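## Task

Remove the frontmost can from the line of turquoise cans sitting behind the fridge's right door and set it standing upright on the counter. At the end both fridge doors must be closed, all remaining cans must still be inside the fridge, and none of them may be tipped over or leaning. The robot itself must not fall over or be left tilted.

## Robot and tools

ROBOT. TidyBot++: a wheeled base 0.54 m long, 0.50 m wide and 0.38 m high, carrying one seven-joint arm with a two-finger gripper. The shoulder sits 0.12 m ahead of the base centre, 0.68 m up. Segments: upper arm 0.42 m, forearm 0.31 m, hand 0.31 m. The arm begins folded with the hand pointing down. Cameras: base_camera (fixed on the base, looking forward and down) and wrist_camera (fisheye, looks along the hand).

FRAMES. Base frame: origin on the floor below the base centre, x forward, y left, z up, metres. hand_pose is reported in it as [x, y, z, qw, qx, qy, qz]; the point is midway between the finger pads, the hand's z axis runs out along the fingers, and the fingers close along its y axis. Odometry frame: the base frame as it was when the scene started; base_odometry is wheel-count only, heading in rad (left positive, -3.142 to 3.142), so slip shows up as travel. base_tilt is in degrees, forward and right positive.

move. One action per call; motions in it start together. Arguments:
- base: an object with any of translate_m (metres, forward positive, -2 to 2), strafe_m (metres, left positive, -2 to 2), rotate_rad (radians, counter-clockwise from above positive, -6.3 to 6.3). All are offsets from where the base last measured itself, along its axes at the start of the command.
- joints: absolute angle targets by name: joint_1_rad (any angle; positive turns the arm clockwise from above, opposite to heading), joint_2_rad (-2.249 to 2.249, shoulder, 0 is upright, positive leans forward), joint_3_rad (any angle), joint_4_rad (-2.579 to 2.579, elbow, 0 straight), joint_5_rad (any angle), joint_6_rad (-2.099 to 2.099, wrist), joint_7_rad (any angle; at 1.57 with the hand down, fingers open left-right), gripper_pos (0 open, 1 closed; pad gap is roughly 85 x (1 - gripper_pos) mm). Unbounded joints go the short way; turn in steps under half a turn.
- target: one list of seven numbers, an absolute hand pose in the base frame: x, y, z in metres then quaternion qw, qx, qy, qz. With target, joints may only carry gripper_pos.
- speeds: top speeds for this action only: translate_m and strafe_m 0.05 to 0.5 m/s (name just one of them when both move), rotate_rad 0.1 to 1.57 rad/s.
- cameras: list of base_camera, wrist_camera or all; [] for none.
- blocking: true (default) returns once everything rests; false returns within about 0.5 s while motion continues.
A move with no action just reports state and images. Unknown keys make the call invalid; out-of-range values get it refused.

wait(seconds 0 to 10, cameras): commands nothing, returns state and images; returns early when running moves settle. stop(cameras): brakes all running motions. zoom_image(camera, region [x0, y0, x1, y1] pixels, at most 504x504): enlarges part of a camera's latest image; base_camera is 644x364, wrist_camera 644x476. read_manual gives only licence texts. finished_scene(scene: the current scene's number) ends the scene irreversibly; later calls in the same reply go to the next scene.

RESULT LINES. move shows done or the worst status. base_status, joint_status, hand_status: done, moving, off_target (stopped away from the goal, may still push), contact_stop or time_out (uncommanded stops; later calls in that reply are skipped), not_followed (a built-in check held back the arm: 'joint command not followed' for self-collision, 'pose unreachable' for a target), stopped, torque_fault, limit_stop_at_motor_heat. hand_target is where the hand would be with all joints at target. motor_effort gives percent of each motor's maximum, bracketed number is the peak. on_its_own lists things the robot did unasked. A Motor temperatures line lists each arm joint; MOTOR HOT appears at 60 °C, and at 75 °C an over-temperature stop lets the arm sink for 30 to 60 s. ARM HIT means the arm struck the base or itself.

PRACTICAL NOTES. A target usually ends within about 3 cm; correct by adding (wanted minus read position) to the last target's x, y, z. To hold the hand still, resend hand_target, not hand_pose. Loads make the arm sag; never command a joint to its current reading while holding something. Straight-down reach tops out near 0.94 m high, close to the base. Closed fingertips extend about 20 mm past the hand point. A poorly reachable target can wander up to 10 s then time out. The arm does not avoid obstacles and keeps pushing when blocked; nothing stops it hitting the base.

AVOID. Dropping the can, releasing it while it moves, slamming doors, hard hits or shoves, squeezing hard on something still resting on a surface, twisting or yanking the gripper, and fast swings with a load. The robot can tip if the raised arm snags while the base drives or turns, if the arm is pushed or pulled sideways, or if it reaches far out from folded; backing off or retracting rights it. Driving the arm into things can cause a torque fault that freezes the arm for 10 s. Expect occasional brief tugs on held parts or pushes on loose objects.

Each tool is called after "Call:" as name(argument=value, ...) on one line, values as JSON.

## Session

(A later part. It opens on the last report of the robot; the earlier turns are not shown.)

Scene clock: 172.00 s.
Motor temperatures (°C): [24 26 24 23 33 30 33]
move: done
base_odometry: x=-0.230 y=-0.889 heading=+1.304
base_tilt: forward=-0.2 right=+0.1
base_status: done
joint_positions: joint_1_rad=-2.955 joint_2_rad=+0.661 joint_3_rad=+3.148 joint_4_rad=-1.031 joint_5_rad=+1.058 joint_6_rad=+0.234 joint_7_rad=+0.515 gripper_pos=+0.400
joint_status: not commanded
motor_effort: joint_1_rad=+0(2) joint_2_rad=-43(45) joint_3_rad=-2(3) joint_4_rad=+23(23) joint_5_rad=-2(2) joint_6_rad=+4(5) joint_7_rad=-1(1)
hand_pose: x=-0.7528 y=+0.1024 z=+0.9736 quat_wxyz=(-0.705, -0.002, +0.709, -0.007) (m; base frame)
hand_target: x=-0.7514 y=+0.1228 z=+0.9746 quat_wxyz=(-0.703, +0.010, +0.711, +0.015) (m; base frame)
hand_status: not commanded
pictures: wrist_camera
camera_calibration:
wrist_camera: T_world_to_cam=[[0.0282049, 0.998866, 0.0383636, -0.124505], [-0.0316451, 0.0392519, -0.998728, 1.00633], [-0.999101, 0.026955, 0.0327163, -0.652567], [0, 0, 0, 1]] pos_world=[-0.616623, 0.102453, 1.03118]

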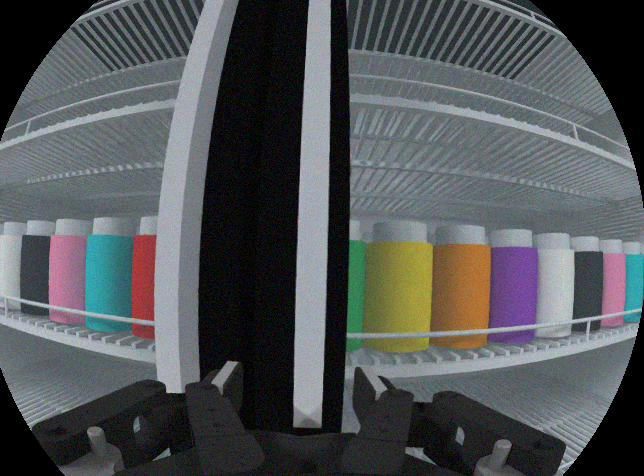

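Call:
move(base={"strafe_m":0.006}, speeds={"strafe_m":0.1}, joints={"gripper_pos":1.0}, cameras=["wrist_camera"])

Call:
move(joints={"joint_1_rad":-2.886,"joint_2_rad":0.585,"joint_4_rad":-1.17,"joint_5_rad":1.073,"joint_6_rad":0.342,"joint_7_rad":0.528}, cameras=[])

Call:
move(joints={"joint_1_rad":-2.82,"joint_2_rad":0.505,"joint_4_rad":-1.3135,"joint_5_rad":1.132,"joint_6_rad":0.485,"joint_7_rad":0.494}, cameras=[])

Call:
move(joints={"joint_1_rad":-2.65,"joint_2_rad":0.4,"joint_4_rad":-1.475,"joint_5_rad":1.22,"joint_6_rad":0.72,"joint_7_rad":0.46}, cameras=[])

Call:
move(joints={"joint_1_rad":-2.46,"joint_2_rad":0.335,"joint_4_rad":-1.57,"joint_5_rad":1.355,"joint_6_rad":0.99,"joint_7_rad":0.4}, cameras=[])

Call:
move(joints={"joint_1_rad":-2.26,"joint_2_rad":0.33,"joint_4_rad":-1.58,"joint_5_rad":1.48,"joint_6_rad":1.26,"joint_7_rad":0.35}, cameras=["wrist_camera"])

Call:
move(joints={"joint_1_rad":-2.07,"joint_2_rad":0.385,"joint_4_rad":-1.5,"joint_5_rad":1.575,"joint_6_rad":1.53,"joint_7_rad":0.31}, cameras=[])

Call:
move(joints={"joint_1_rad":-1.915,"joint_2_rad":0.49,"joint_4_rad":-1.33,"joint_5_rad":1.64,"joint_6_rad":1.77,"joint_7_rad":0.25}, cameras=["wrist_camera"])

Scene clock: 173.20 s.
Motor temperatures (°C): [24 26 24 23 33 30 33]
move: off_target
base_odometry: x=-0.236 y=-0.887 heading=+1.304
base_tilt: forward=-0.2 right=+0.1
base_status: done
joint_positions: joint_1_rad=-2.956 joint_2_rad=+0.661 joint_3_rad=+3.148 joint_4_rad=-1.032 joint_5_rad=+1.058 joint_6_rad=+0.232 joint_7_rad=+0.519 gripper_pos=+0.897
joint_status: gripper_pos off_target (ended at +0.897, target +1.000)
motor_effort: joint_1_rad=+2(5) joint_2_rad=-41(44) joint_3_rad=-1(4) joint_4_rad=+25(26) joint_5_rad=-3(3) joint_6_rad=+3(5) joint_7_rad=-1(2)
hand_pose: x=-0.7526 y=+0.1024 z=+0.9736 quat_wxyz=(-0.705, -0.003, +0.709, -0.005) (m; base frame)
hand_target: x=-0.7514 y=+0.1228 z=+0.9746 quat_wxyz=(-0.703, +0.010, +0.711, +0.015) (m; base frame)
hand_status: not commanded
pictures: wrist_camera
camera_calibration:
wrist_camera: T_world_to_cam=[[0.0293067, 0.998643, 0.0430551, -0.128233], [-0.0308449, 0.0439566, -0.998557, 1.00629], [-0.999094, 0.0279364, 0.0320912, -0.651863], [0, 0, 0, 1]] pos_world=[-0.616476, 0.102037, 1.03128]

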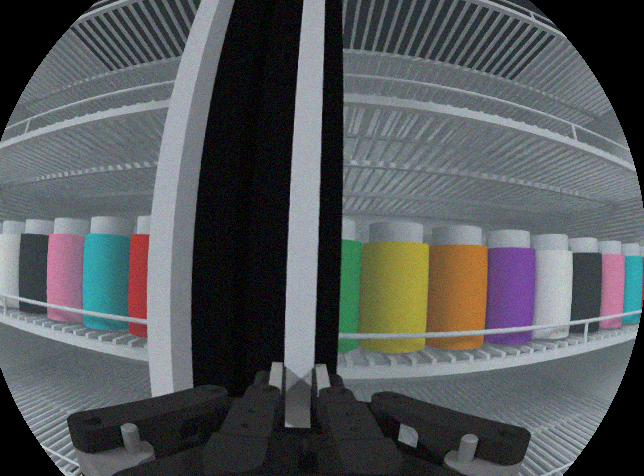

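Scene clock: 174.40 s.
Motor temperatures (°C): [24 27 24 23 33 30 33]
move: done
base_odometry: x=-0.236 y=-0.887 heading=+1.304
base_tilt: forward=-0.2 right=+0.1
base_status: not commanded
joint_positions: joint_1_rad=-2.919 joint_2_rad=+0.594 joint_3_rad=+3.148 joint_4_rad=-1.149 joint_5_rad=+1.059 joint_6_rad=+0.324 joint_7_rad=+0.519 gripper_pos=+0.898
joint_status: all done
motor_effort: joint_1_rad=+4(5) joint_2_rad=-39(48) joint_3_rad=+0(1) joint_4_rad=+20(25) joint_5_rad=-3(4) joint_6_rad=+2(3) joint_7_rad=-2(3)
hand_pose: x=-0.7233 y=+0.1045 z=+0.9735 quat_wxyz=(-0.703, -0.014, +0.710, -0.024) (m; base frame)
hand_target: x=-0.7150 y=+0.1323 z=+0.9690 quat_wxyz=(-0.701, -0.013, +0.713, -0.006) (m; base frame)
hand_status: not commanded
pictures: none
No camera images: "cameras" was empty.

Scene clock: 175.43 s.
Motor temperatures (°C): [24 27 24 23 33 30 33]
move: done
base_odometry: x=-0.236 y=-0.887 heading=+1.304
base_tilt: forward=-0.2 right=+0.1
base_status: not commanded
joint_positions: joint_1_rad=-2.854 joint_2_rad=+0.513 joint_3_rad=+3.148 joint_4_rad=-1.290 joint_5_rad=+1.095 joint_6_rad=+0.466 joint_7_rad=+0.519 gripper_pos=+0.898
joint_status: all done
motor_effort: joint_1_rad=+5(6) joint_2_rad=-36(40) joint_3_rad=+1(1) joint_4_rad=+20(21) joint_5_rad=-3(5) joint_6_rad=+1(3) joint_7_rad=-1(3)
hand_pose: x=-0.6814 y=+0.1094 z=+0.9735 quat_wxyz=(-0.703, -0.041, +0.708, -0.043) (m; base frame)
hand_target: x=-0.6716 y=+0.1345 z=+0.9637 quat_wxyz=(-0.696, -0.036, +0.716, -0.033) (m; base frame)
hand_status: not commanded
pictures: none
No camera images: "cameras" was empty.

Scene clock: 176.57 s.
Motor temperatures (°C): [24 27 24 23 33 30 33]
move: off_target
base_odometry: x=-0.236 y=-0.887 heading=+1.304
base_tilt: forward=-0.2 right=+0.1
base_status: not commanded
joint_positions: joint_1_rad=-2.707 joint_2_rad=+0.408 joint_3_rad=+3.142 joint_4_rad=-1.471 joint_5_rad=+1.193 joint_6_rad=+0.724 joint_7_rad=+0.495 gripper_pos=+0.898
joint_status: joint_1_rad off_target (ended at -2.707, target -2.650); the others done
motor_effort: joint_1_rad=+10(11) joint_2_rad=-32(37) joint_3_rad=+5(6) joint_4_rad=+22(24) joint_5_rad=-5(7) joint_6_rad=-2(4) joint_7_rad=+0(2)
hand_pose: x=-0.6077 y=+0.1247 z=+0.9740 quat_wxyz=(-0.705, -0.085, +0.700, -0.077) (m; base frame)
hand_target: x=-0.5951 y=+0.1738 z=+0.9707 quat_wxyz=(-0.700, -0.059, +0.709, -0.054) (m; base frame)
hand_status: not commanded
pictures: none
No camera images: "cameras" was empty.

Scene clock: 177.73 s.
Motor temperatures (°C): [24 27 24 23 33 30 33]
move: off_target
base_odometry: x=-0.236 y=-0.887 heading=+1.304
base_tilt: forward=-0.2 right=+0.1
base_status: not commanded
joint_positions: joint_1_rad=-2.512 joint_2_rad=+0.341 joint_3_rad=+3.132 joint_4_rad=-1.573 joint_5_rad=+1.335 joint_6_rad=+1.004 joint_7_rad=+0.431 gripper_pos=+0.898
joint_status: joint_1_rad off_target (ended at -2.512, target -2.460); the others done
motor_effort: joint_1_rad=+10(14) joint_2_rad=-29(35) joint_3_rad=+5(8) joint_4_rad=+22(24) joint_5_rad=-8(10) joint_6_rad=-2(6) joint_7_rad=+1(2)
hand_pose: x=-0.5295 y=+0.1490 z=+0.9750 quat_wxyz=(-0.701, -0.125, +0.693, -0.115) (m; base frame)
hand_target: x=-0.5172 y=+0.1990 z=+0.9708 quat_wxyz=(-0.696, -0.094, +0.706, -0.087) (m; base frame)
hand_status: not commanded
pictures: none
No camera images: "cameras" was empty.

Scene clock: 178.93 s.
Motor temperatures (°C): [24 27 24 23 33 30 33]
move: off_target
base_odometry: x=-0.236 y=-0.887 heading=+1.304
base_tilt: forward=-0.2 right=+0.1
base_status: not commanded
joint_positions: joint_1_rad=-2.309 joint_2_rad=+0.330 joint_3_rad=+3.129 joint_4_rad=-1.584 joint_5_rad=+1.463 joint_6_rad=+1.288 joint_7_rad=+0.378 gripper_pos=+0.898
joint_status: joint_1_rad off_target (ended at -2.309, target -2.260); the others done
motor_effort: joint_1_rad=+9(14) joint_2_rad=-26(31) joint_3_rad=+5(8) joint_4_rad=+21(23) joint_5_rad=-9(12) joint_6_rad=-4(8) joint_7_rad=+2(2)
hand_pose: x=-0.4561 y=+0.1809 z=+0.9762 quat_wxyz=(-0.693, -0.163, +0.685, -0.152) (m; base frame)
hand_target: x=-0.4450 y=+0.2307 z=+0.9668 quat_wxyz=(-0.687, -0.125, +0.705, -0.120) (m; base frame)
hand_status: not commanded
pictures: wrist_camera
camera_calibration:
wrist_camera: T_world_to_cam=[[-0.395448, 0.916352, 0.0626033, -0.413383], [-0.0676443, 0.038918, -0.99695, 0.997101], [-0.915994, -0.398477, 0.0465959, -0.256962], [0, 0, 0, 1]] pos_world=[-0.331399, 0.237606, 1.03191]

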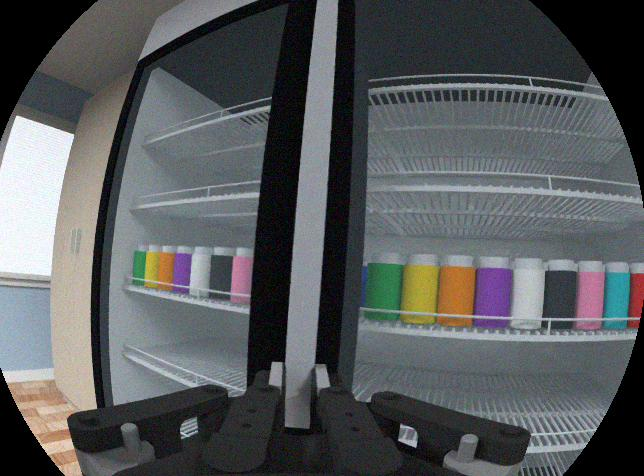

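Scene clock: 180.40 s.
Motor temperatures (°C): [24 27 24 23 33 30 33]
move: done
base_odometry: x=-0.236 y=-0.887 heading=+1.304
base_tilt: forward=-0.2 right=+0.1
base_status: not commanded
joint_positions: joint_1_rad=-2.107 joint_2_rad=+0.362 joint_3_rad=+3.128 joint_4_rad=-1.526 joint_5_rad=+1.569 joint_6_rad=+1.558 joint_7_rad=+0.336 gripper_pos=+0.898
joint_status: all done
motor_effort: joint_1_rad=+8(14) joint_2_rad=-26(28) joint_3_rad=+3(8) joint_4_rad=+20(22) joint_5_rad=-11(13) joint_6_rad=-5(8) joint_7_rad=+1(2)
hand_pose: x=-0.3817 y=+0.2230 z=+0.9777 quat_wxyz=(-0.685, -0.193, +0.679, -0.181) (m; base frame)
hand_target: x=-0.3766 y=+0.2697 z=+0.9669 quat_wxyz=(-0.681, -0.156, +0.698, -0.155) (m; base frame)
hand_status: not commanded
pictures: none
No camera images: "cameras" was empty.

Scene clock: 181.93 s.
Motor temperatures (°C): [24 27 24 23 33 30 33]
move: done
base_odometry: x=-0.236 y=-0.887 heading=+1.304
base_tilt: forward=-0.2 right=+0.1
base_status: not commanded
joint_positions: joint_1_rad=-1.947 joint_2_rad=+0.465 joint_3_rad=+3.130 joint_4_rad=-1.357 joint_5_rad=+1.643 joint_6_rad=+1.813 joint_7_rad=+0.277 gripper_pos=+0.898
joint_status: all done
motor_effort: joint_1_rad=+7(15) joint_2_rad=-28(29) joint_3_rad=+1(7) joint_4_rad=+19(22) joint_5_rad=-11(15) joint_6_rad=-5(11) joint_7_rad=+1(3)
hand_pose: x=-0.3163 y=+0.2711 z=+0.9787 quat_wxyz=(-0.672, -0.228, +0.670, -0.216) (m; base frame)
hand_target: x=-0.3135 y=+0.3154 z=+0.9672 quat_wxyz=(-0.672, -0.187, +0.691, -0.189) (m; base frame)
hand_status: not commanded
pictures: wrist_camera
camera_calibration:
wrist_camera: T_world_to_cam=[[-0.562208, 0.824605, 0.06284, -0.469054], [-0.0657452, 0.0311797, -0.997349, 1.00869], [-0.824378, -0.56485, 0.0366844, -0.00931442], [0, 0, 0, 1]] pos_world=[-0.205068, 0.350073, 1.03583]

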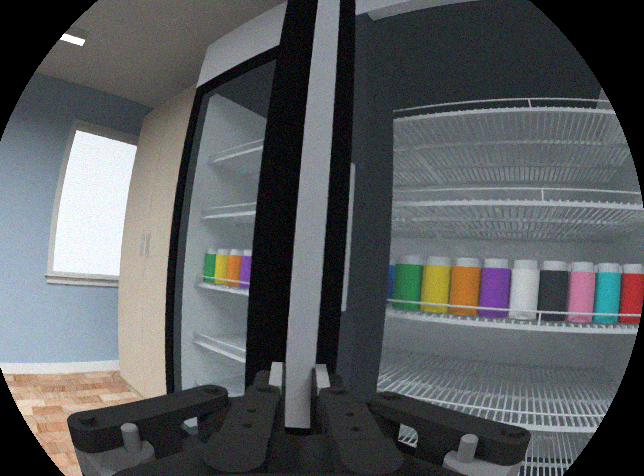

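Call:
move(base={"translate_m":0.0315,"strafe_m":0.0275,"rotate_rad":0.075}, speeds={"translate_m":0.14,"rotate_rad":0.15}, joints={"joint_1_rad":-1.853,"joint_2_rad":0.52,"joint_4_rad":-1.285,"joint_5_rad":1.645,"joint_6_rad":1.83,"joint_7_rad":0.235}, cameras=[])

Call:
move(base={"translate_m":0.033,"strafe_m":0.025,"rotate_rad":0.075}, speeds={"translate_m":0.14,"rotate_rad":0.15}, joints={"joint_1_rad":-1.79,"joint_2_rad":0.55,"joint_4_rad":-1.24,"joint_5_rad":1.65,"joint_6_rad":1.89,"joint_7_rad":0.22}, cameras=[])

Call:
move(base={"translate_m":0.0348,"strafe_m":0.0225,"rotate_rad":0.075}, speeds={"translate_m":0.14,"rotate_rad":0.15}, joints={"joint_1_rad":-1.725,"joint_2_rad":0.592,"joint_4_rad":-1.168,"joint_5_rad":1.65,"joint_6_rad":1.94,"joint_7_rad":0.19}, cameras=[])

Call:
move(base={"translate_m":0.0348,"strafe_m":0.0225,"rotate_rad":0.075}, speeds={"translate_m":0.14,"rotate_rad":0.15}, joints={"joint_1_rad":-1.66,"joint_2_rad":0.635,"joint_4_rad":-1.095,"joint_5_rad":1.65,"joint_6_rad":1.99,"joint_7_rad":0.16}, cameras=["wrist_camera","base_camera"])

Scene clock: 183.47 s.
Motor temperatures (°C): [24 27 24 23 33 30 33]
move: done
base_odometry: x=-0.254 y=-0.850 heading=+1.379
base_tilt: forward=-0.2 right=+0.1
base_status: done
joint_positions: joint_1_rad=-1.880 joint_2_rad=+0.496 joint_3_rad=+3.132 joint_4_rad=-1.311 joint_5_rad=+1.646 joint_6_rad=+1.868 joint_7_rad=+0.263 gripper_pos=+0.898
joint_status: all done
motor_effort: joint_1_rad=+7(14) joint_2_rad=-29(30) joint_3_rad=+1(5) joint_4_rad=+19(20) joint_5_rad=-12(14) joint_6_rad=-6(9) joint_7_rad=+1(2)
hand_pose: x=-0.2914 y=+0.2986 z=+0.9788 quat_wxyz=(-0.676, -0.222, +0.670, -0.212) (m; base frame)
hand_target: x=-0.2877 y=+0.3371 z=+0.9676 quat_wxyz=(-0.674, -0.184, +0.690, -0.189) (m; base frame)
hand_status: not commanded
pictures: none
No camera images: "cameras" was empty.

Scene clock: 184.77 s.
Motor temperatures (°C): [24 27 24 23 33 30 33]
move: done
base_odometry: x=-0.273 y=-0.812 heading=+1.454
base_tilt: forward=-0.2 right=+0.1
base_status: done
joint_positions: joint_1_rad=-1.814 joint_2_rad=+0.527 joint_3_rad=+3.136 joint_4_rad=-1.262 joint_5_rad=+1.649 joint_6_rad=+1.923 joint_7_rad=+0.247 gripper_pos=+0.898
joint_status: all done
motor_effort: joint_1_rad=+6(14) joint_2_rad=-30(31) joint_3_rad=+0(5) joint_4_rad=+18(21) joint_5_rad=-10(13) joint_6_rad=-4(9) joint_7_rad=+1(2)
hand_pose: x=-0.2640 y=+0.3245 z=+0.9789 quat_wxyz=(-0.678, -0.217, +0.671, -0.207) (m; base frame)
hand_target: x=-0.2594 y=+0.3573 z=+0.9673 quat_wxyz=(-0.676, -0.182, +0.689, -0.190) (m; base frame)
hand_status: not commanded
pictures: none
No camera images: "cameras" was empty.

Scene clock: 186.13 s.
Motor temperatures (°C): [24 27 24 23 33 30 33]
move: done
base_odometry: x=-0.291 y=-0.775 heading=+1.529
base_tilt: forward=-0.2 right=+0.1
base_status: done
joint_positions: joint_1_rad=-1.750 joint_2_rad=+0.567 joint_3_rad=+3.137 joint_4_rad=-1.189 joint_5_rad=+1.652 joint_6_rad=+1.976 joint_7_rad=+0.217 gripper_pos=+0.898
joint_status: all done
motor_effort: joint_1_rad=+6(14) joint_2_rad=-31(31) joint_3_rad=+0(5) joint_4_rad=+17(19) joint_5_rad=-9(14) joint_6_rad=-4(9) joint_7_rad=+1(2)
hand_pose: x=-0.2363 y=+0.3511 z=+0.9790 quat_wxyz=(-0.678, -0.213, +0.674, -0.202) (m; base frame)
hand_target: x=-0.2309 y=+0.3843 z=+0.9670 quat_wxyz=(-0.677, -0.175, +0.690, -0.185) (m; base frame)
hand_status: not commanded
pictures: none
No camera images: "cameras" was empty.

Scene clock: 187.53 s.
Motor temperatures (°C): [24 27 24 23 33 30 33]
move: done
base_odometry: x=-0.312 y=-0.739 heading=+1.604
base_tilt: forward=-0.2 right=+0.1
base_status: done
joint_positions: joint_1_rad=-1.684 joint_2_rad=+0.605 joint_3_rad=+3.136 joint_4_rad=-1.114 joint_5_rad=+1.655 joint_6_rad=+2.026 joint_7_rad=+0.187 gripper_pos=+0.898
joint_status: all done
motor_effort: joint_1_rad=+6(14) joint_2_rad=-31(32) joint_3_rad=-1(4) joint_4_rad=+17(20) joint_5_rad=-8(12) joint_6_rad=-4(10) joint_7_rad=+1(2)
hand_pose: x=-0.2058 y=+0.3756 z=+0.9792 quat_wxyz=(-0.677, -0.209, +0.678, -0.195) (m; base frame)
hand_target: x=-0.1998 y=+0.4089 z=+0.9650 quat_wxyz=(-0.677, -0.169, +0.693, -0.181) (m; base frame)
hand_status: not commanded
pictures: base_camera, wrist_camera
camera_calibration:
wrist_camera: T_world_to_cam=[[-0.512943, 0.856004, 0.0643987, -0.496287], [-0.0611443, 0.038396, -0.99739, 1.01145], [-0.856242, -0.515542, 0.0326448, 0.119596], [0, 0, 0, 1]] pos_world=[-0.0903199, 0.447645, 1.03686]

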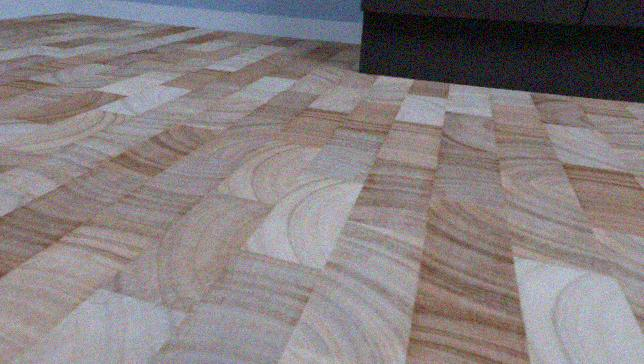

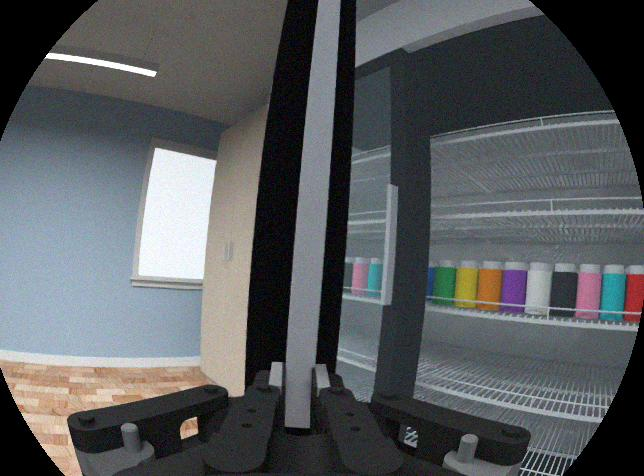

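Call:
move(base={"translate_m":-0.0087,"strafe_m":0.0447,"rotate_rad":0.05}, speeds={"strafe_m":0.14,"rotate_rad":0.15}, joints={"joint_1_rad":-1.605,"joint_2_rad":0.515,"joint_4_rad":-1.3,"joint_5_rad":1.69,"joint_6_rad":1.985,"joint_7_rad":0.25}, cameras=[])

Call:
move(base={"translate_m":-0.0065,"strafe_m":0.045,"rotate_rad":0.05}, speeds={"strafe_m":0.14,"rotate_rad":0.15}, joints={"joint_1_rad":-1.55,"joint_2_rad":0.385,"joint_4_rad":-1.5,"joint_5_rad":1.725,"joint_6_rad":1.98,"joint_7_rad":0.34}, cameras=["wrist_camera"])

Call:
move(base={"translate_m":-0.0042,"strafe_m":0.0452,"rotate_rad":0.05}, speeds={"strafe_m":0.14,"rotate_rad":0.15}, joints={"joint_1_rad":-1.49,"joint_2_rad":0.275,"joint_4_rad":-1.66,"joint_5_rad":1.75,"joint_6_rad":1.985,"joint_7_rad":0.395}, cameras=[])

Call:
move(base={"translate_m":-0.002,"strafe_m":0.0454,"rotate_rad":0.05}, speeds={"strafe_m":0.14,"rotate_rad":0.15}, joints={"joint_1_rad":-1.43,"joint_2_rad":0.16,"joint_4_rad":-1.815,"joint_5_rad":1.775,"joint_6_rad":1.99,"joint_7_rad":0.45}, cameras=["wrist_camera"])

Scene clock: 189.10 s.
Motor temperatures (°C): [24 27 24 23 33 30 33]
move: done
base_odometry: x=-0.356 y=-0.749 heading=+1.654
base_tilt: forward=-0.2 right=+0.1
base_status: done
joint_positions: joint_1_rad=-1.642 joint_2_rad=+0.516 joint_3_rad=+3.134 joint_4_rad=-1.286 joint_5_rad=+1.683 joint_6_rad=+2.055 joint_7_rad=+0.224 gripper_pos=+0.898
joint_status: all done
motor_effort: joint_1_rad=+6(10) joint_2_rad=-25(32) joint_3_rad=+1(4) joint_4_rad=+15(18) joint_5_rad=-10(14) joint_6_rad=-7(17) joint_7_rad=-3(3)
hand_pose: x=-0.1822 y=+0.3430 z=+0.9795 quat_wxyz=(-0.679, -0.188, +0.677, -0.212) (m; base frame)
hand_target: x=-0.1744 y=+0.3773 z=+0.9664 quat_wxyz=(-0.682, -0.150, +0.697, -0.164) (m; base frame)
hand_status: not commanded
pictures: none
No camera images: "cameras" was empty.

Scene clock: 190.27 s.
Motor temperatures (°C): [24 27 24 23 33 30 33]
move: done
base_odometry: x=-0.400 y=-0.759 heading=+1.705
base_tilt: forward=-0.2 right=+0.1
base_status: done
joint_positions: joint_1_rad=-1.563 joint_2_rad=+0.393 joint_3_rad=+3.137 joint_4_rad=-1.482 joint_5_rad=+1.722 joint_6_rad=+2.050 joint_7_rad=+0.303 gripper_pos=+0.898
joint_status: all done
motor_effort: joint_1_rad=+1(8) joint_2_rad=-22(26) joint_3_rad=+0(5) joint_4_rad=+12(17) joint_5_rad=-5(16) joint_6_rad=-4(15) joint_7_rad=-2(4)
hand_pose: x=-0.1534 y=+0.3125 z=+0.9798 quat_wxyz=(-0.686, -0.161, +0.684, -0.187) (m; base frame)
hand_target: x=-0.1536 y=+0.3363 z=+0.9688 quat_wxyz=(-0.686, -0.137, +0.700, -0.142) (m; base frame)
hand_status: not commanded
pictures: wrist_camera
camera_calibration:
wrist_camera: T_world_to_cam=[[-0.440236, 0.897827, 0.00992335, -0.363922], [-0.0486423, -0.0128124, -0.998734, 1.03695], [-0.896563, -0.440162, 0.0493129, 0.0858805], [0, 0, 0, 1]] pos_world=[-0.0327749, 0.377827, 1.03502]

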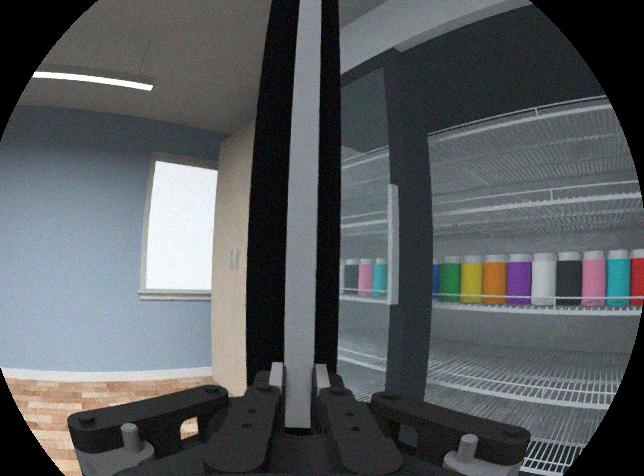

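Scene clock: 192.53 s.
Motor temperatures (°C): [24 27 24 23 33 30 33]
move: time_out
base_odometry: x=-0.442 y=-0.769 heading=+1.751
base_tilt: forward=-0.1 right=+0.1
base_status: translate_m time_out (by the wheels' count: -0.004 of -0.004); strafe_m time_out (by the wheels' count: +0.043 of +0.045); rotate_rad time_out (by the wheels' count: +0.046 of +0.050)
joint_positions: joint_1_rad=-1.472 joint_2_rad=+0.302 joint_3_rad=+3.155 joint_4_rad=-1.626 joint_5_rad=+1.726 joint_6_rad=+2.030 joint_7_rad=+0.357 gripper_pos=+0.898
joint_status: all done
motor_effort: joint_1_rad=-6(7) joint_2_rad=-23(24) joint_3_rad=-6(7) joint_4_rad=+11(16) joint_5_rad=-2(11) joint_6_rad=+1(10) joint_7_rad=-2(3)
hand_pose: x=-0.1263 y=+0.3045 z=+0.9801 quat_wxyz=(-0.700, -0.118, +0.690, -0.143) (m; base frame)
hand_target: x=-0.1356 y=+0.2994 z=+0.9702 quat_wxyz=(-0.691, -0.120, +0.702, -0.126) (m; base frame)
hand_status: not commanded
pictures: none
No camera images: "cameras" was empty.

not run: a stop that you did not command came earlier in this reply.

Call:
move(base={"translate_m":-0.02,"strafe_m":0.043,"rotate_rad":0.054}, speeds={"strafe_m":0.14,"rotate_rad":0.15}, joints={"joint_1_rad":-1.38,"joint_2_rad":0.17,"joint_4_rad":-1.8,"joint_5_rad":1.8,"joint_6_rad":2.04,"joint_7_rad":0.45}, cameras=["wrist_camera"])

Call:
move(base={"translate_m":-0.018,"strafe_m":0.044,"rotate_rad":0.05}, speeds={"strafe_m":0.14,"rotate_rad":0.15}, joints={"joint_1_rad":-1.265,"joint_2_rad":0.06,"joint_4_rad":-1.92,"joint_5_rad":1.84,"joint_6_rad":2.09,"joint_7_rad":0.5}, cameras=["wrist_camera"])

Scene clock: 200.03 s.
Motor temperatures (°C): [24 27 24 23 33 30 33]
move: time_out
base_odometry: x=-0.479 y=-0.796 heading=+1.807
base_tilt: forward=-0.2 right=+0.1
base_status: translate_m time_out (by the wheels' count: -0.020 of -0.020); strafe_m time_out (by the wheels' count: +0.041 of +0.043); rotate_rad time_out (by the wheels' count: +0.056 of +0.054)
joint_positions: joint_1_rad=-1.386 joint_2_rad=+0.206 joint_3_rad=+3.156 joint_4_rad=-1.763 joint_5_rad=+1.724 joint_6_rad=+1.996 joint_7_rad=+0.405 gripper_pos=+0.898
joint_status: all done
motor_effort: joint_1_rad=-1(7) joint_2_rad=-21(24) joint_3_rad=-3(7) joint_4_rad=+10(12) joint_5_rad=+3(7) joint_6_rad=+10(16) joint_7_rad=-1(3)
hand_pose: x=-0.1100 y=+0.2917 z=+0.9805 quat_wxyz=(-0.711, -0.080, +0.692, -0.097) (m; base frame)
hand_target: x=-0.1044 y=+0.2587 z=+0.9697 quat_wxyz=(-0.693, -0.107, +0.704, -0.111) (m; base frame)
hand_status: not commanded
pictures: wrist_camera
camera_calibration:
wrist_camera: T_world_to_cam=[[-0.20745, 0.977956, 0.0238145, -0.337538], [-0.0710799, 0.00921077, -0.997428, 1.02932], [-0.97566, -0.208609, 0.0676022, 0.0214691], [0, 0, 0, 1]] pos_world=[0.024088, 0.325095, 1.03326]

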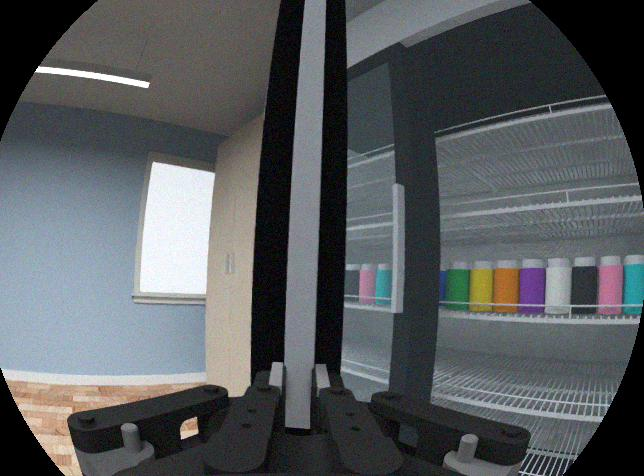

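not run: a stop that you did not command came earlier in this reply.

Call:
move(base={"translate_m":-0.0346,"strafe_m":-0.0465}, speeds={"strafe_m":0.14}, joints={"joint_1_rad":-1.3,"joint_2_rad":0.315,"joint_4_rad":-1.605,"joint_5_rad":1.755,"joint_6_rad":2.01,"joint_7_rad":0.41}, cameras=["wrist_camera"])

Call:
move(base={"translate_m":-0.006,"strafe_m":0.044}, speeds={"strafe_m":0.14}, joints={"joint_1_rad":-1.25,"joint_2_rad":0.225,"joint_4_rad":-1.725,"joint_5_rad":1.78,"joint_6_rad":2.04,"joint_7_rad":0.44}, cameras=["wrist_camera"])

Scene clock: 201.97 s.
Motor temperatures (°C): [24 27 24 23 33 30 33]
move: done
base_odometry: x=-0.426 y=-0.819 heading=+1.807
base_tilt: forward=-0.2 right=+0.1
base_status: done
joint_positions: joint_1_rad=-1.334 joint_2_rad=+0.290 joint_3_rad=+3.152 joint_4_rad=-1.628 joint_5_rad=+1.732 joint_6_rad=+2.018 joint_7_rad=+0.405 gripper_pos=+0.898
joint_status: all done
motor_effort: joint_1_rad=+5(6) joint_2_rad=-21(24) joint_3_rad=+2(5) joint_4_rad=+17(17) joint_5_rad=-8(8) joint_6_rad=-2(14) joint_7_rad=+2(3)
hand_pose: x=-0.0845 y=+0.3337 z=+0.9804 quat_wxyz=(-0.706, -0.087, +0.699, -0.072) (m; base frame)
hand_target: x=-0.0683 y=+0.3516 z=+0.9691 quat_wxyz=(-0.699, -0.071, +0.709, -0.060) (m; base frame)
hand_status: not commanded
pictures: wrist_camera
camera_calibration:
wrist_camera: T_world_to_cam=[[-0.183434, 0.980695, 0.0677401, -0.415323], [-0.0599171, 0.0576272, -0.996539, 1.01455], [-0.981204, -0.186858, 0.0481896, 0.0664306], [0, 0, 0, 1]] pos_world=[0.0497861, 0.361253, 1.03597]

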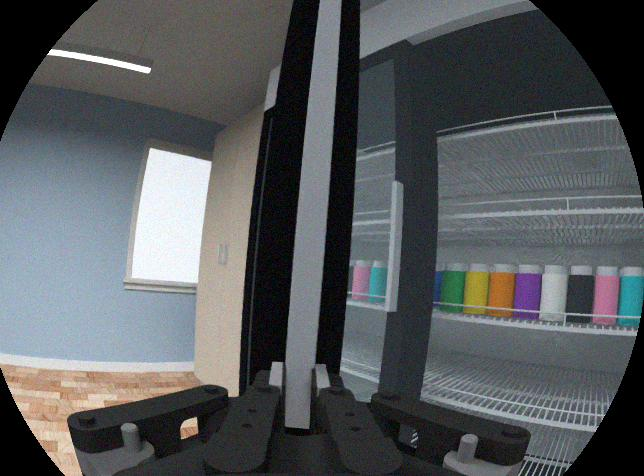

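Scene clock: 203.00 s.
Motor temperatures (°C): [24 27 24 23 33 30 33]
move: off_target
base_odometry: x=-0.467 y=-0.835 heading=+1.807
base_tilt: forward=-0.2 right=+0.1
base_status: done
joint_positions: joint_1_rad=-1.290 joint_2_rad=+0.223 joint_3_rad=+3.150 joint_4_rad=-1.721 joint_5_rad=+1.769 joint_6_rad=+2.072 joint_7_rad=+0.409 gripper_pos=+0.898
joint_status: joint_1_rad off_target (ended at -1.290, target -1.250); the others done
motor_effort: joint_1_rad=+5(7) joint_2_rad=-15(21) joint_3_rad=+3(4) joint_4_rad=+16(18) joint_5_rad=-10(12) joint_6_rad=-5(9) joint_7_rad=-1(3)
hand_pose: x=-0.0743 y=+0.2942 z=+0.9811 quat_wxyz=(-0.706, -0.082, +0.698, -0.092) (m; base frame)
hand_target: x=-0.0614 y=+0.3116 z=+0.9727 quat_wxyz=(-0.702, -0.064, +0.707, -0.058) (m; base frame)
hand_status: not commanded
pictures: wrist_camera
camera_calibration:
wrist_camera: T_world_to_cam=[[-0.203987, 0.978439, 0.0323316, -0.340896], [-0.0564265, 0.02122, -0.998181, 1.03068], [-0.977346, -0.205441, 0.0508813, 0.0720608], [0, 0, 0, 1]] pos_world=[0.0590475, 0.32648, 1.03616]

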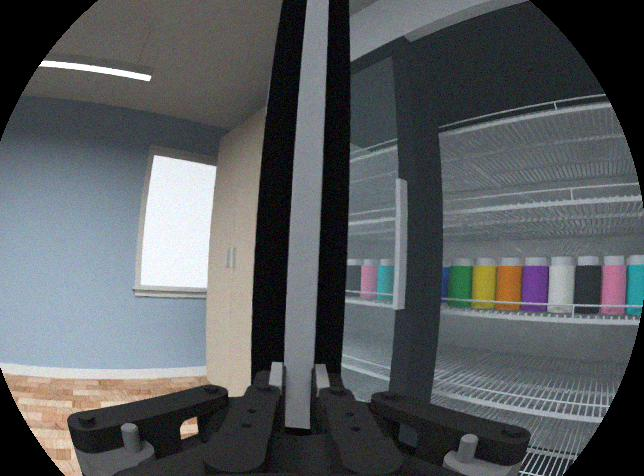

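Call:
move(base={"translate_m":-0.006,"strafe_m":0.044}, speeds={"strafe_m":0.14}, joints={"joint_1_rad":-1.19,"joint_2_rad":0.135,"joint_4_rad":-1.835,"joint_5_rad":1.8,"joint_6_rad":2.06,"joint_7_rad":0.47}, cameras=["wrist_camera"])

Call:
move(base={"translate_m":-0.006,"strafe_m":0.044}, speeds={"strafe_m":0.14}, joints={"joint_1_rad":-1.12,"joint_2_rad":0.05,"joint_4_rad":-1.93,"joint_5_rad":1.82,"joint_6_rad":2.08,"joint_7_rad":0.5}, cameras=["wrist_camera"])

Scene clock: 205.63 s.
Motor temperatures (°C): [24 26 24 23 33 30 33]
move: time_out
base_odometry: x=-0.502 y=-0.848 heading=+1.828
base_tilt: forward=-0.2 right=+0.1
base_status: translate_m time_out (by the wheels' count: -0.004 of -0.006); strafe_m time_out (by the wheels' count: +0.037 of +0.044)
joint_positions: joint_1_rad=-1.199 joint_2_rad=+0.153 joint_3_rad=+3.151 joint_4_rad=-1.814 joint_5_rad=+1.771 joint_6_rad=+2.058 joint_7_rad=+0.424 gripper_pos=+0.899
joint_status: all done
motor_effort: joint_1_rad=+2(8) joint_2_rad=-17(25) joint_3_rad=-1(5) joint_4_rad=+12(17) joint_5_rad=-3(11) joint_6_rad=+5(13) joint_7_rad=-1(1)
hand_pose: x=-0.0586 y=+0.2853 z=+0.9814 quat_wxyz=(-0.711, -0.043, +0.700, -0.057) (m; base frame)
hand_target: x=-0.0563 y=+0.2772 z=+0.9749 quat_wxyz=(-0.704, -0.053, +0.707, -0.044) (m; base frame)
hand_status: not commanded
pictures: wrist_camera
camera_calibration:
wrist_camera: T_world_to_cam=[[-0.0999463, 0.994617, 0.0273518, -0.322563], [-0.0576372, 0.0216559, -0.998103, 1.03183], [-0.993322, -0.101333, 0.0551625, 0.0507598], [0, 0, 0, 1]] pos_world=[0.0776535, 0.303625, 1.03589]

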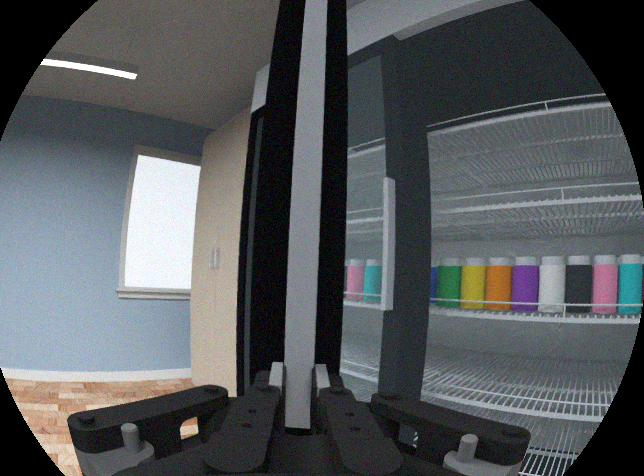

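not run: a stop that you did not command came earlier in this reply.

Call:
move(base={"translate_m":-0.017,"strafe_m":-0.0172,"rotate_rad":-0.096}, speeds={"rotate_rad":0.2}, joints={"joint_1_rad":-1.26,"joint_2_rad":0.21,"joint_4_rad":-1.727,"joint_5_rad":1.787,"joint_6_rad":2.066,"joint_7_rad":0.43}, cameras=[])

Call:
move(base={"translate_m":-0.0153,"strafe_m":-0.0188,"rotate_rad":-0.096}, speeds={"rotate_rad":0.2}, joints={"joint_1_rad":-1.331,"joint_2_rad":0.287,"joint_4_rad":-1.619,"joint_5_rad":1.774,"joint_6_rad":2.072,"joint_7_rad":0.39}, cameras=["wrist_camera"])

Call:
move(base={"translate_m":-0.0134,"strafe_m":-0.0201,"rotate_rad":-0.096}, speeds={"rotate_rad":0.2}, joints={"joint_1_rad":-1.402,"joint_2_rad":0.363,"joint_4_rad":-1.511,"joint_5_rad":1.761,"joint_6_rad":2.078,"joint_7_rad":0.35}, cameras=[])

Call:
move(base={"translate_m":-0.0114,"strafe_m":-0.0213,"rotate_rad":-0.096}, speeds={"rotate_rad":0.2}, joints={"joint_1_rad":-1.474,"joint_2_rad":0.439,"joint_4_rad":-1.403,"joint_5_rad":1.748,"joint_6_rad":2.084,"joint_7_rad":0.31}, cameras=[])

Call:
move(base={"translate_m":-0.0093,"strafe_m":-0.0223,"rotate_rad":-0.096}, speeds={"rotate_rad":0.2}, joints={"joint_1_rad":-1.545,"joint_2_rad":0.515,"joint_4_rad":-1.295,"joint_5_rad":1.735,"joint_6_rad":2.09,"joint_7_rad":0.27})

Scene clock: 208.03 s.
Motor temperatures (°C): [24 26 24 23 33 30 33]
move: done
base_odometry: x=-0.481 y=-0.860 heading=+1.733
base_tilt: forward=-0.2 right=+0.1
base_status: done
joint_positions: joint_1_rad=-1.261 joint_2_rad=+0.199 joint_3_rad=+3.151 joint_4_rad=-1.741 joint_5_rad=+1.770 joint_6_rad=+2.054 joint_7_rad=+0.424 gripper_pos=+0.899
joint_status: all done
motor_effort: joint_1_rad=+3(5) joint_2_rad=-20(21) joint_3_rad=+0(3) joint_4_rad=+15(15) joint_5_rad=-7(7) joint_6_rad=+4(11) joint_7_rad=+1(2)
hand_pose: x=-0.0693 y=+0.2957 z=+0.9814 quat_wxyz=(-0.705, -0.073, +0.702, -0.069) (m; base frame)
hand_target: x=-0.0644 y=+0.2973 z=+0.9775 quat_wxyz=(-0.700, -0.076, +0.706, -0.071) (m; base frame)
hand_status: not commanded
pictures: none
No camera images: "cameras" was empty.

Scene clock: 208.97 s.
Motor temperatures (°C): [24 26 24 23 33 30 33]
move: done
base_odometry: x=-0.460 y=-0.872 heading=+1.638
base_tilt: forward=-0.2 right=+0.1
base_status: done
joint_positions: joint_1_rad=-1.335 joint_2_rad=+0.267 joint_3_rad=+3.151 joint_4_rad=-1.639 joint_5_rad=+1.768 joint_6_rad=+2.068 joint_7_rad=+0.410 gripper_pos=+0.899
joint_status: all done
motor_effort: joint_1_rad=+4(6) joint_2_rad=-21(22) joint_3_rad=+1(2) joint_4_rad=+16(17) joint_5_rad=-8(9) joint_6_rad=+1(9) joint_7_rad=+2(2)
hand_pose: x=-0.0824 y=+0.3079 z=+0.9813 quat_wxyz=(-0.698, -0.109, +0.702, -0.093) (m; base frame)
hand_target: x=-0.0766 y=+0.3170 z=+0.9773 quat_wxyz=(-0.695, -0.098, +0.705, -0.099) (m; base frame)
hand_status: not commanded
pictures: wrist_camera
camera_calibration:
wrist_camera: T_world_to_cam=[[-0.243764, 0.967545, 0.0665946, -0.389492], [-0.0467492, 0.0568637, -0.997287, 1.0191], [-0.968707, -0.246216, 0.0313706, 0.0993595], [0, 0, 0, 1]] pos_world=[0.0489482, 0.343365, 1.03916]

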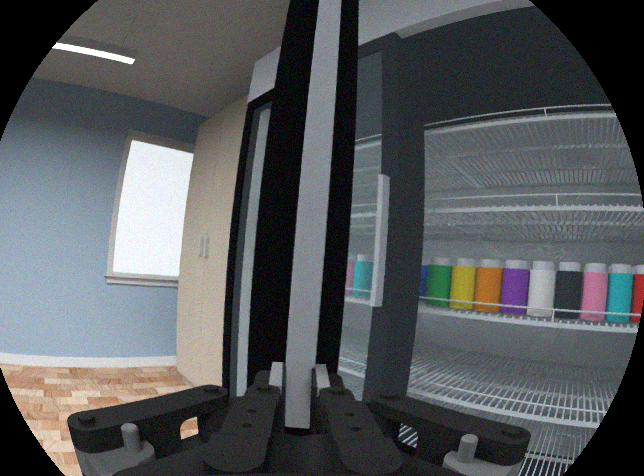

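Scene clock: 209.90 s.
Motor temperatures (°C): [24 26 24 23 33 30 33]
move: done
base_odometry: x=-0.439 y=-0.884 heading=+1.543
base_tilt: forward=-0.2 right=+0.1
base_status: done
joint_positions: joint_1_rad=-1.409 joint_2_rad=+0.338 joint_3_rad=+3.151 joint_4_rad=-1.532 joint_5_rad=+1.760 joint_6_rad=+2.082 joint_7_rad=+0.376 gripper_pos=+0.899
joint_status: all done
motor_effort: joint_1_rad=+4(6) joint_2_rad=-23(24) joint_3_rad=+1(2) joint_4_rad=+17(17) joint_5_rad=-8(10) joint_6_rad=-1(6) joint_7_rad=+2(3)
hand_pose: x=-0.0982 y=+0.3207 z=+0.9810 quat_wxyz=(-0.691, -0.140, +0.699, -0.122) (m; base frame)
hand_target: x=-0.0928 y=+0.3348 z=+0.9752 quat_wxyz=(-0.689, -0.122, +0.703, -0.126) (m; base frame)
hand_status: not commanded
pictures: none
No camera images: "cameras" was empty.

Scene clock: 210.83 s.
Motor temperatures (°C): [24 26 24 23 33 30 33]
move: done
base_odometry: x=-0.418 y=-0.896 heading=+1.448
base_tilt: forward=-0.2 right=+0.1
base_status: done
joint_positions: joint_1_rad=-1.483 joint_2_rad=+0.407 joint_3_rad=+3.151 joint_4_rad=-1.421 joint_5_rad=+1.746 joint_6_rad=+2.094 joint_7_rad=+0.336 gripper_pos=+0.899
joint_status: all done
motor_effort: joint_1_rad=+5(7) joint_2_rad=-24(26) joint_3_rad=+1(2) joint_4_rad=+16(17) joint_5_rad=-7(8) joint_6_rad=-2(4) joint_7_rad=+2(3)
hand_pose: x=-0.1175 y=+0.3328 z=+0.9807 quat_wxyz=(-0.683, -0.169, +0.695, -0.149) (m; base frame)
hand_target: x=-0.1130 y=+0.3503 z=+0.9708 quat_wxyz=(-0.682, -0.146, +0.700, -0.154) (m; base frame)
hand_status: not commanded
pictures: none
No camera images: "cameras" was empty.

Scene clock: 211.77 s.
Motor temperatures (°C): [24 26 24 23 33 30 33]
move: off_target
base_odometry: x=-0.397 y=-0.908 heading=+1.353
base_tilt: forward=-0.2 right=+0.1
base_status: done
joint_positions: joint_1_rad=-1.556 joint_2_rad=+0.476 joint_3_rad=+3.150 joint_4_rad=-1.309 joint_5_rad=+1.727 joint_6_rad=+2.101 joint_7_rad=+0.293 gripper_pos=+0.899
joint_status: joint_2_rad off_target (ended at +0.476, target +0.515); the others done
motor_effort: joint_1_rad=+5(7) joint_2_rad=-25(27) joint_3_rad=+1(2) joint_4_rad=+16(16) joint_5_rad=-4(6) joint_6_rad=-3(4) joint_7_rad=+2(3)
hand_pose: x=-0.1406 y=+0.3433 z=+0.9803 quat_wxyz=(-0.676, -0.196, +0.689, -0.172) (m; base frame)
hand_target: x=-0.1362 y=+0.3632 z=+0.9643 quat_wxyz=(-0.673, -0.169, +0.697, -0.180) (m; base frame)
hand_status: not commanded
pictures: base_camera, wrist_camera
camera_calibration:
wrist_camera: T_world_to_cam=[[-0.467847, 0.880654, 0.0746231, -0.447408], [-0.0465366, 0.05977, -0.997127, 1.01224], [-0.882583, -0.469975, 0.0130194, 0.158651], [0, 0, 0, 1]] pos_world=[-0.022189, 0.408072, 1.04066]

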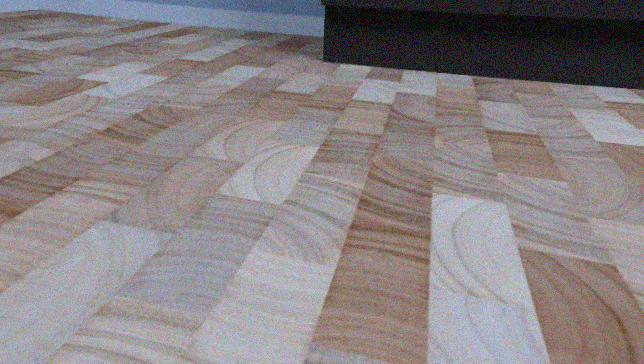

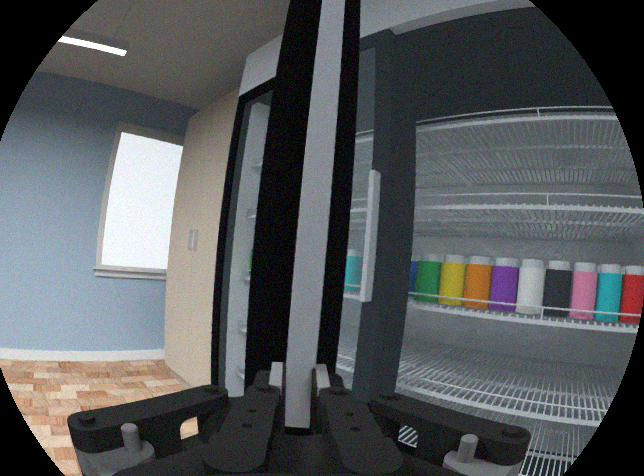

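Call:
move(base={"translate_m":-0.103,"strafe_m":0.079}, joints={"gripper_pos":0.0}, blocking=false, cameras=[])

Call:
move(joints={"joint_1_rad":-1.2}, cameras=["wrist_camera"])

Call:
wait(seconds=0.5, cameras=["wrist_camera"])

Scene clock: 212.77 s.
Motor temperatures (°C): [24 26 24 23 33 30 33]
move: moving
base_odometry: x=-0.453 y=-0.955 heading=+1.361
base_tilt: forward=-0.1 right=+0.2
base_status: translate_m moving; strafe_m moving
joint_positions: joint_1_rad=-1.535 joint_2_rad=+0.479 joint_3_rad=+3.151 joint_4_rad=-1.307 joint_5_rad=+1.753 joint_6_rad=+2.199 joint_7_rad=+0.293 gripper_pos=+0.326
joint_status: gripper_pos moving
motor_effort: joint_1_rad=-6(8) joint_2_rad=-18(26) joint_3_rad=-3(4) joint_4_rad=+15(19) joint_5_rad=-13(14) joint_6_rad=-22(22) joint_7_rad=-1(2)
hand_pose: x=-0.1170 y=+0.3233 z=+0.9812 quat_wxyz=(-0.669, -0.217, +0.681, -0.205) (m; base frame)
hand_target: x=-0.1362 y=+0.3632 z=+0.9643 quat_wxyz=(-0.673, -0.169, +0.697, -0.180) (m; base frame)
hand_status: not commanded
pictures: none
No camera images: "cameras" was empty.

Scene clock: 214.53 s.
Motor temperatures (°C): [24 26 24 23 33 30 33]
move: done
base_odometry: x=-0.496 y=-0.991 heading=+1.353
base_tilt: forward=-0.1 right=+0.1
base_status: done
joint_positions: joint_1_rad=-1.187 joint_2_rad=+0.478 joint_3_rad=+3.146 joint_4_rad=-1.302 joint_5_rad=+1.758 joint_6_rad=+2.204 joint_7_rad=+0.293 gripper_pos=+0.000
joint_status: all done
motor_effort: joint_1_rad=-2(13) joint_2_rad=-22(26) joint_3_rad=-1(6) joint_4_rad=+15(19) joint_5_rad=-10(17) joint_6_rad=-15(29) joint_7_rad=-1(2)
hand_pose: x=+0.0072 y=+0.3821 z=+0.9817 quat_wxyz=(-0.692, -0.100, +0.709, -0.089) (m; base frame)
hand_target: x=+0.0017 y=+0.4281 z=+0.9643 quat_wxyz=(-0.694, -0.047, +0.715, -0.062) (m; base frame)
hand_status: not commanded
pictures: wrist_camera
camera_calibration:
wrist_camera: T_world_to_cam=[[-0.226045, 0.972301, 0.059451, -0.434425], [-0.0264472, 0.0548826, -0.998143, 1.02094], [-0.973758, -0.227197, 0.0133087, 0.214907], [0, 0, 0, 1]] pos_world=[0.138069, 0.415186, 1.04201]

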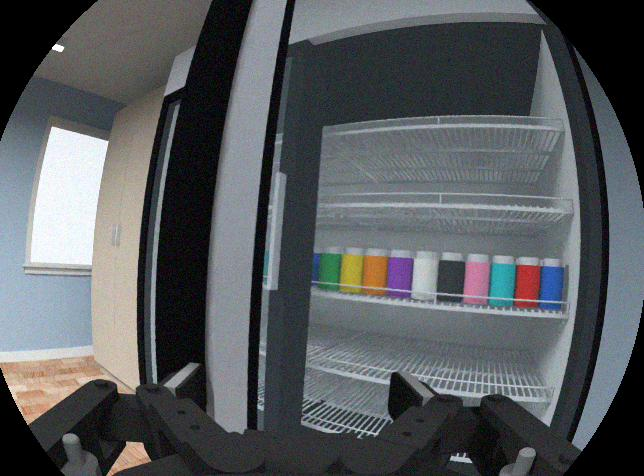

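Scene clock: 215.03 s.
Motor temperatures (°C): [24 26 24 23 33 30 33]
base_odometry: x=-0.496 y=-0.991 heading=+1.353
base_tilt: forward=-0.2 right=+0.1
base_status: done
joint_positions: joint_1_rad=-1.187 joint_2_rad=+0.478 joint_3_rad=+3.146 joint_4_rad=-1.302 joint_5_rad=+1.758 joint_6_rad=+2.204 joint_7_rad=+0.293 gripper_pos=+0.000
joint_status: all done
motor_effort: joint_1_rad=-2(13) joint_2_rad=-22(26) joint_3_rad=-1(6) joint_4_rad=+16(19) joint_5_rad=-10(17) joint_6_rad=-15(29) joint_7_rad=+0(2)
hand_pose: x=+0.0072 y=+0.3821 z=+0.9817 quat_wxyz=(-0.692, -0.100, +0.709, -0.089) (m; base frame)
hand_target: x=+0.0017 y=+0.4281 z=+0.9643 quat_wxyz=(-0.694, -0.047, +0.715, -0.062) (m; base frame)
hand_status: not commanded
wait: 0.50 s; at rest by 0.27 s
pictures: wrist_camera
camera_calibration:
wrist_camera: T_world_to_cam=[[-0.226045, 0.972301, 0.059451, -0.434425], [-0.0264472, 0.0548826, -0.998143, 1.02094], [-0.973758, -0.227197, 0.0133087, 0.214907], [0, 0, 0, 1]] pos_world=[0.138069, 0.415186, 1.04201]

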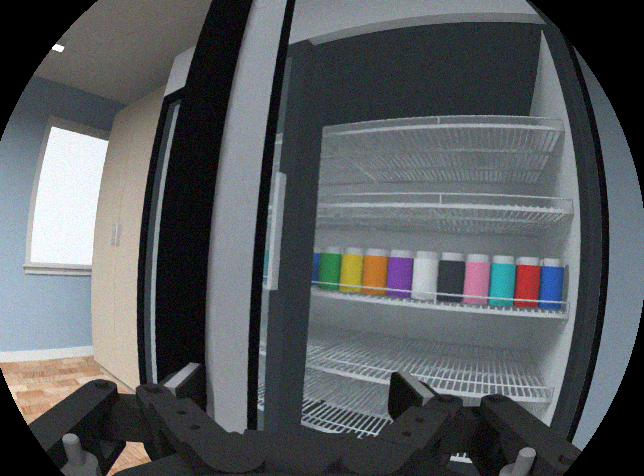

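Call:
move(joints={"joint_1_rad":-0.3,"joint_2_rad":0.2,"joint_4_rad":-1.9,"joint_5_rad":0.9,"joint_6_rad":0.6,"joint_7_rad":0.74}, cameras=["wrist_camera"])

Call:
move(joints={"joint_1_rad":2.3,"joint_2_rad":0.1,"joint_4_rad":-1.9,"joint_5_rad":0.0,"joint_6_rad":0.44,"joint_7_rad":1.57})

Scene clock: 218.47 s.
Motor temperatures (°C): [24 26 24 23 33 30 33]
move: done
base_odometry: x=-0.497 y=-0.991 heading=+1.355
base_tilt: forward=-0.1 right=+0.1
base_status: not commanded
joint_positions: joint_1_rad=-0.305 joint_2_rad=+0.226 joint_3_rad=+3.158 joint_4_rad=-1.888 joint_5_rad=+0.940 joint_6_rad=+0.643 joint_7_rad=+0.694 gripper_pos=+0.000
joint_status: all done
motor_effort: joint_1_rad=+0(10) joint_2_rad=-26(33) joint_3_rad=-1(7) joint_4_rad=+20(22) joint_5_rad=-4(22) joint_6_rad=+6(33) joint_7_rad=-1(2)
hand_pose: x=+0.6828 y=+0.3269 z=+0.8944 quat_wxyz=(-0.290, +0.701, +0.253, +0.600) (m; base frame)
hand_target: x=+0.6872 y=+0.3100 z=+0.8993 quat_wxyz=(-0.266, +0.706, +0.243, +0.610) (m; base frame)
hand_status: not commanded
pictures: wrist_camera
camera_calibration:
wrist_camera: T_world_to_cam=[[0.680922, -0.730373, -0.0538497, -0.184126], [-0.0934005, -0.0136768, -0.995535, 1.02051], [0.726376, 0.682911, -0.0775301, -0.5157], [0, 0, 0, 1]] pos_world=[0.595283, 0.231653, 0.966054]

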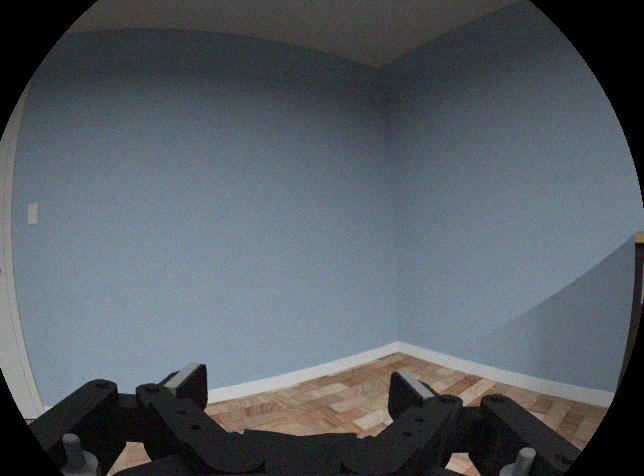

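Scene clock: 222.00 s.
Motor temperatures (°C): [24 26 24 23 33 30 33]
move: done
base_odometry: x=-0.497 y=-0.991 heading=+1.355
base_tilt: forward=-0.2 right=+0.1
base_status: not commanded
joint_positions: joint_1_rad=+2.288 joint_2_rad=+0.132 joint_3_rad=+3.158 joint_4_rad=-1.888 joint_5_rad=+0.044 joint_6_rad=+0.486 joint_7_rad=+1.522 gripper_pos=+0.000
joint_status: all done
motor_effort: joint_1_rad=+1(3) joint_2_rad=-24(28) joint_3_rad=-1(3) joint_4_rad=+22(22) joint_5_rad=+0(5) joint_6_rad=+8(9) joint_7_rad=-1(2)
hand_pose: x=-0.3098 y=-0.4881 z=+0.9741 quat_wxyz=(+0.654, +0.286, -0.632, +0.302) (m; base frame)
hand_target: x=-0.3143 y=-0.4701 z=+0.9730 quat_wxyz=(+0.652, +0.282, -0.644, +0.284) (m; base frame)
hand_status: not commanded
pictures: base_camera, wrist_camera
camera_calibration:
wrist_camera: T_world_to_cam=[[-0.727619, 0.685004, 0.0366061, 0.0671657], [-0.0782224, -0.029837, -0.996489, 0.993695], [-0.681507, -0.727928, 0.0752926, -0.505586], [0, 0, 0, 1]] pos_world=[-0.21796, -0.38439, 1.02581]

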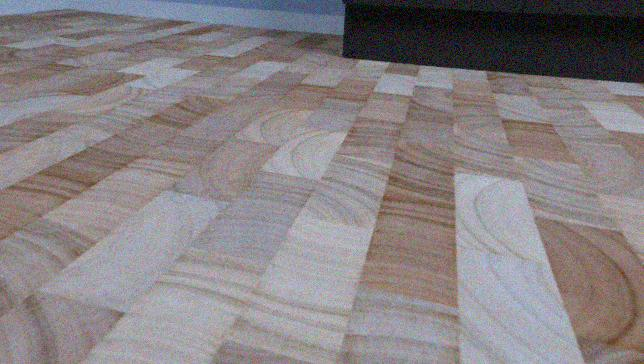

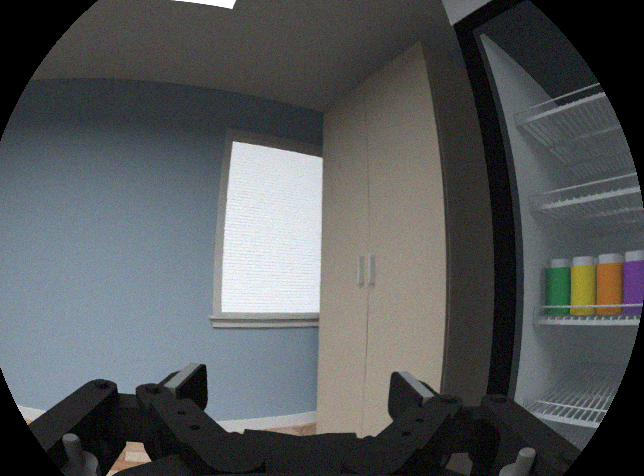

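Call:
move(base={"translate_m":0.083,"strafe_m":0.299,"rotate_rad":-0.27}, speeds={"strafe_m":0.2,"rotate_rad":0.2}, cameras=["base_camera"])

Scene clock: 224.77 s.
Motor temperatures (°C): [24 26 24 23 33 30 33]
move: done
base_odometry: x=-0.771 y=-0.846 heading=+1.084
base_tilt: forward=-0.2 right=+0.1
base_status: done
joint_positions: joint_1_rad=+2.293 joint_2_rad=+0.118 joint_3_rad=+3.158 joint_4_rad=-1.888 joint_5_rad=+0.039 joint_6_rad=+0.482 joint_7_rad=+1.525 gripper_pos=+0.000
joint_status: not commanded
motor_effort: joint_1_rad=+0(3) joint_2_rad=-23(27) joint_3_rad=-1(3) joint_4_rad=+21(23) joint_5_rad=+0(0) joint_6_rad=+8(9) joint_7_rad=-1(2)
hand_pose: x=-0.3102 y=-0.4826 z=+0.9811 quat_wxyz=(+0.657, +0.282, -0.630, +0.301) (m; base frame)
hand_target: x=-0.3143 y=-0.4701 z=+0.9730 quat_wxyz=(+0.652, +0.282, -0.644, +0.284) (m; base frame)
hand_status: not commanded
pictures: base_camera

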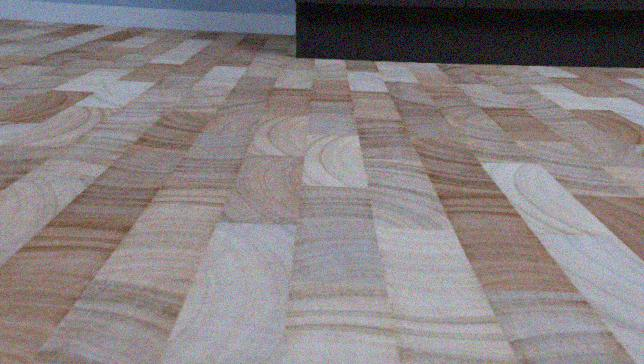

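Call:
move(joints={"joint_1_rad":3.14,"joint_2_rad":-0.1,"joint_4_rad":-1.88,"joint_5_rad":0.0,"joint_6_rad":0.19,"joint_7_rad":1.57}, cameras=["wrist_camera"])

Scene clock: 227.07 s.
Motor temperatures (°C): [24 26 24 23 33 30 33]
move: done
base_odometry: x=-0.771 y=-0.846 heading=+1.084
base_tilt: forward=-0.2 right=+0.1
base_status: not commanded
joint_positions: joint_1_rad=+3.127 joint_2_rad=-0.072 joint_3_rad=+3.158 joint_4_rad=-1.888 joint_5_rad=+0.038 joint_6_rad=+0.237 joint_7_rad=+1.525 gripper_pos=+0.000
joint_status: all done
motor_effort: joint_1_rad=+0(3) joint_2_rad=-18(25) joint_3_rad=-1(3) joint_4_rad=+22(23) joint_5_rad=+0(2) joint_6_rad=+8(9) joint_7_rad=-1(2)
hand_pose: x=-0.4671 y=-0.0029 z=+1.0228 quat_wxyz=(+0.704, -0.001, -0.710, +0.006) (m; base frame)
hand_target: x=-0.4579 y=+0.0090 z=+1.0292 quat_wxyz=(+0.700, -0.007, -0.714, -0.005) (m; base frame)
hand_status: not commanded
pictures: wrist_camera
camera_calibration:
wrist_camera: T_world_to_cam=[[0.0329207, 0.998825, 0.0355682, -0.0242586], [-0.0290761, 0.0365295, -0.998909, 1.07002], [-0.999035, 0.0318506, 0.0302445, -0.363342], [0, 0, 0, 1]] pos_world=[-0.331081, -0.00328462, 1.08071]

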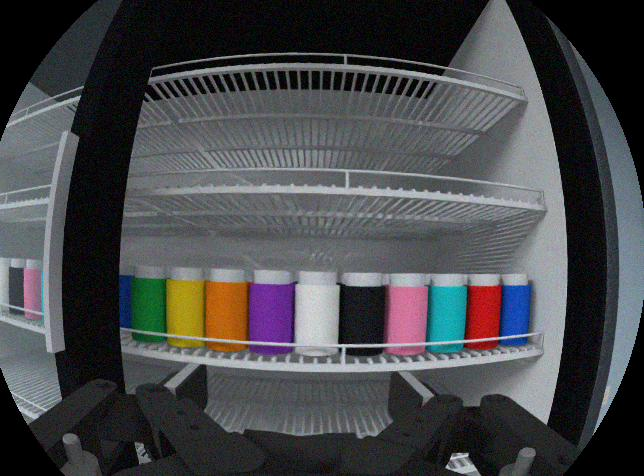

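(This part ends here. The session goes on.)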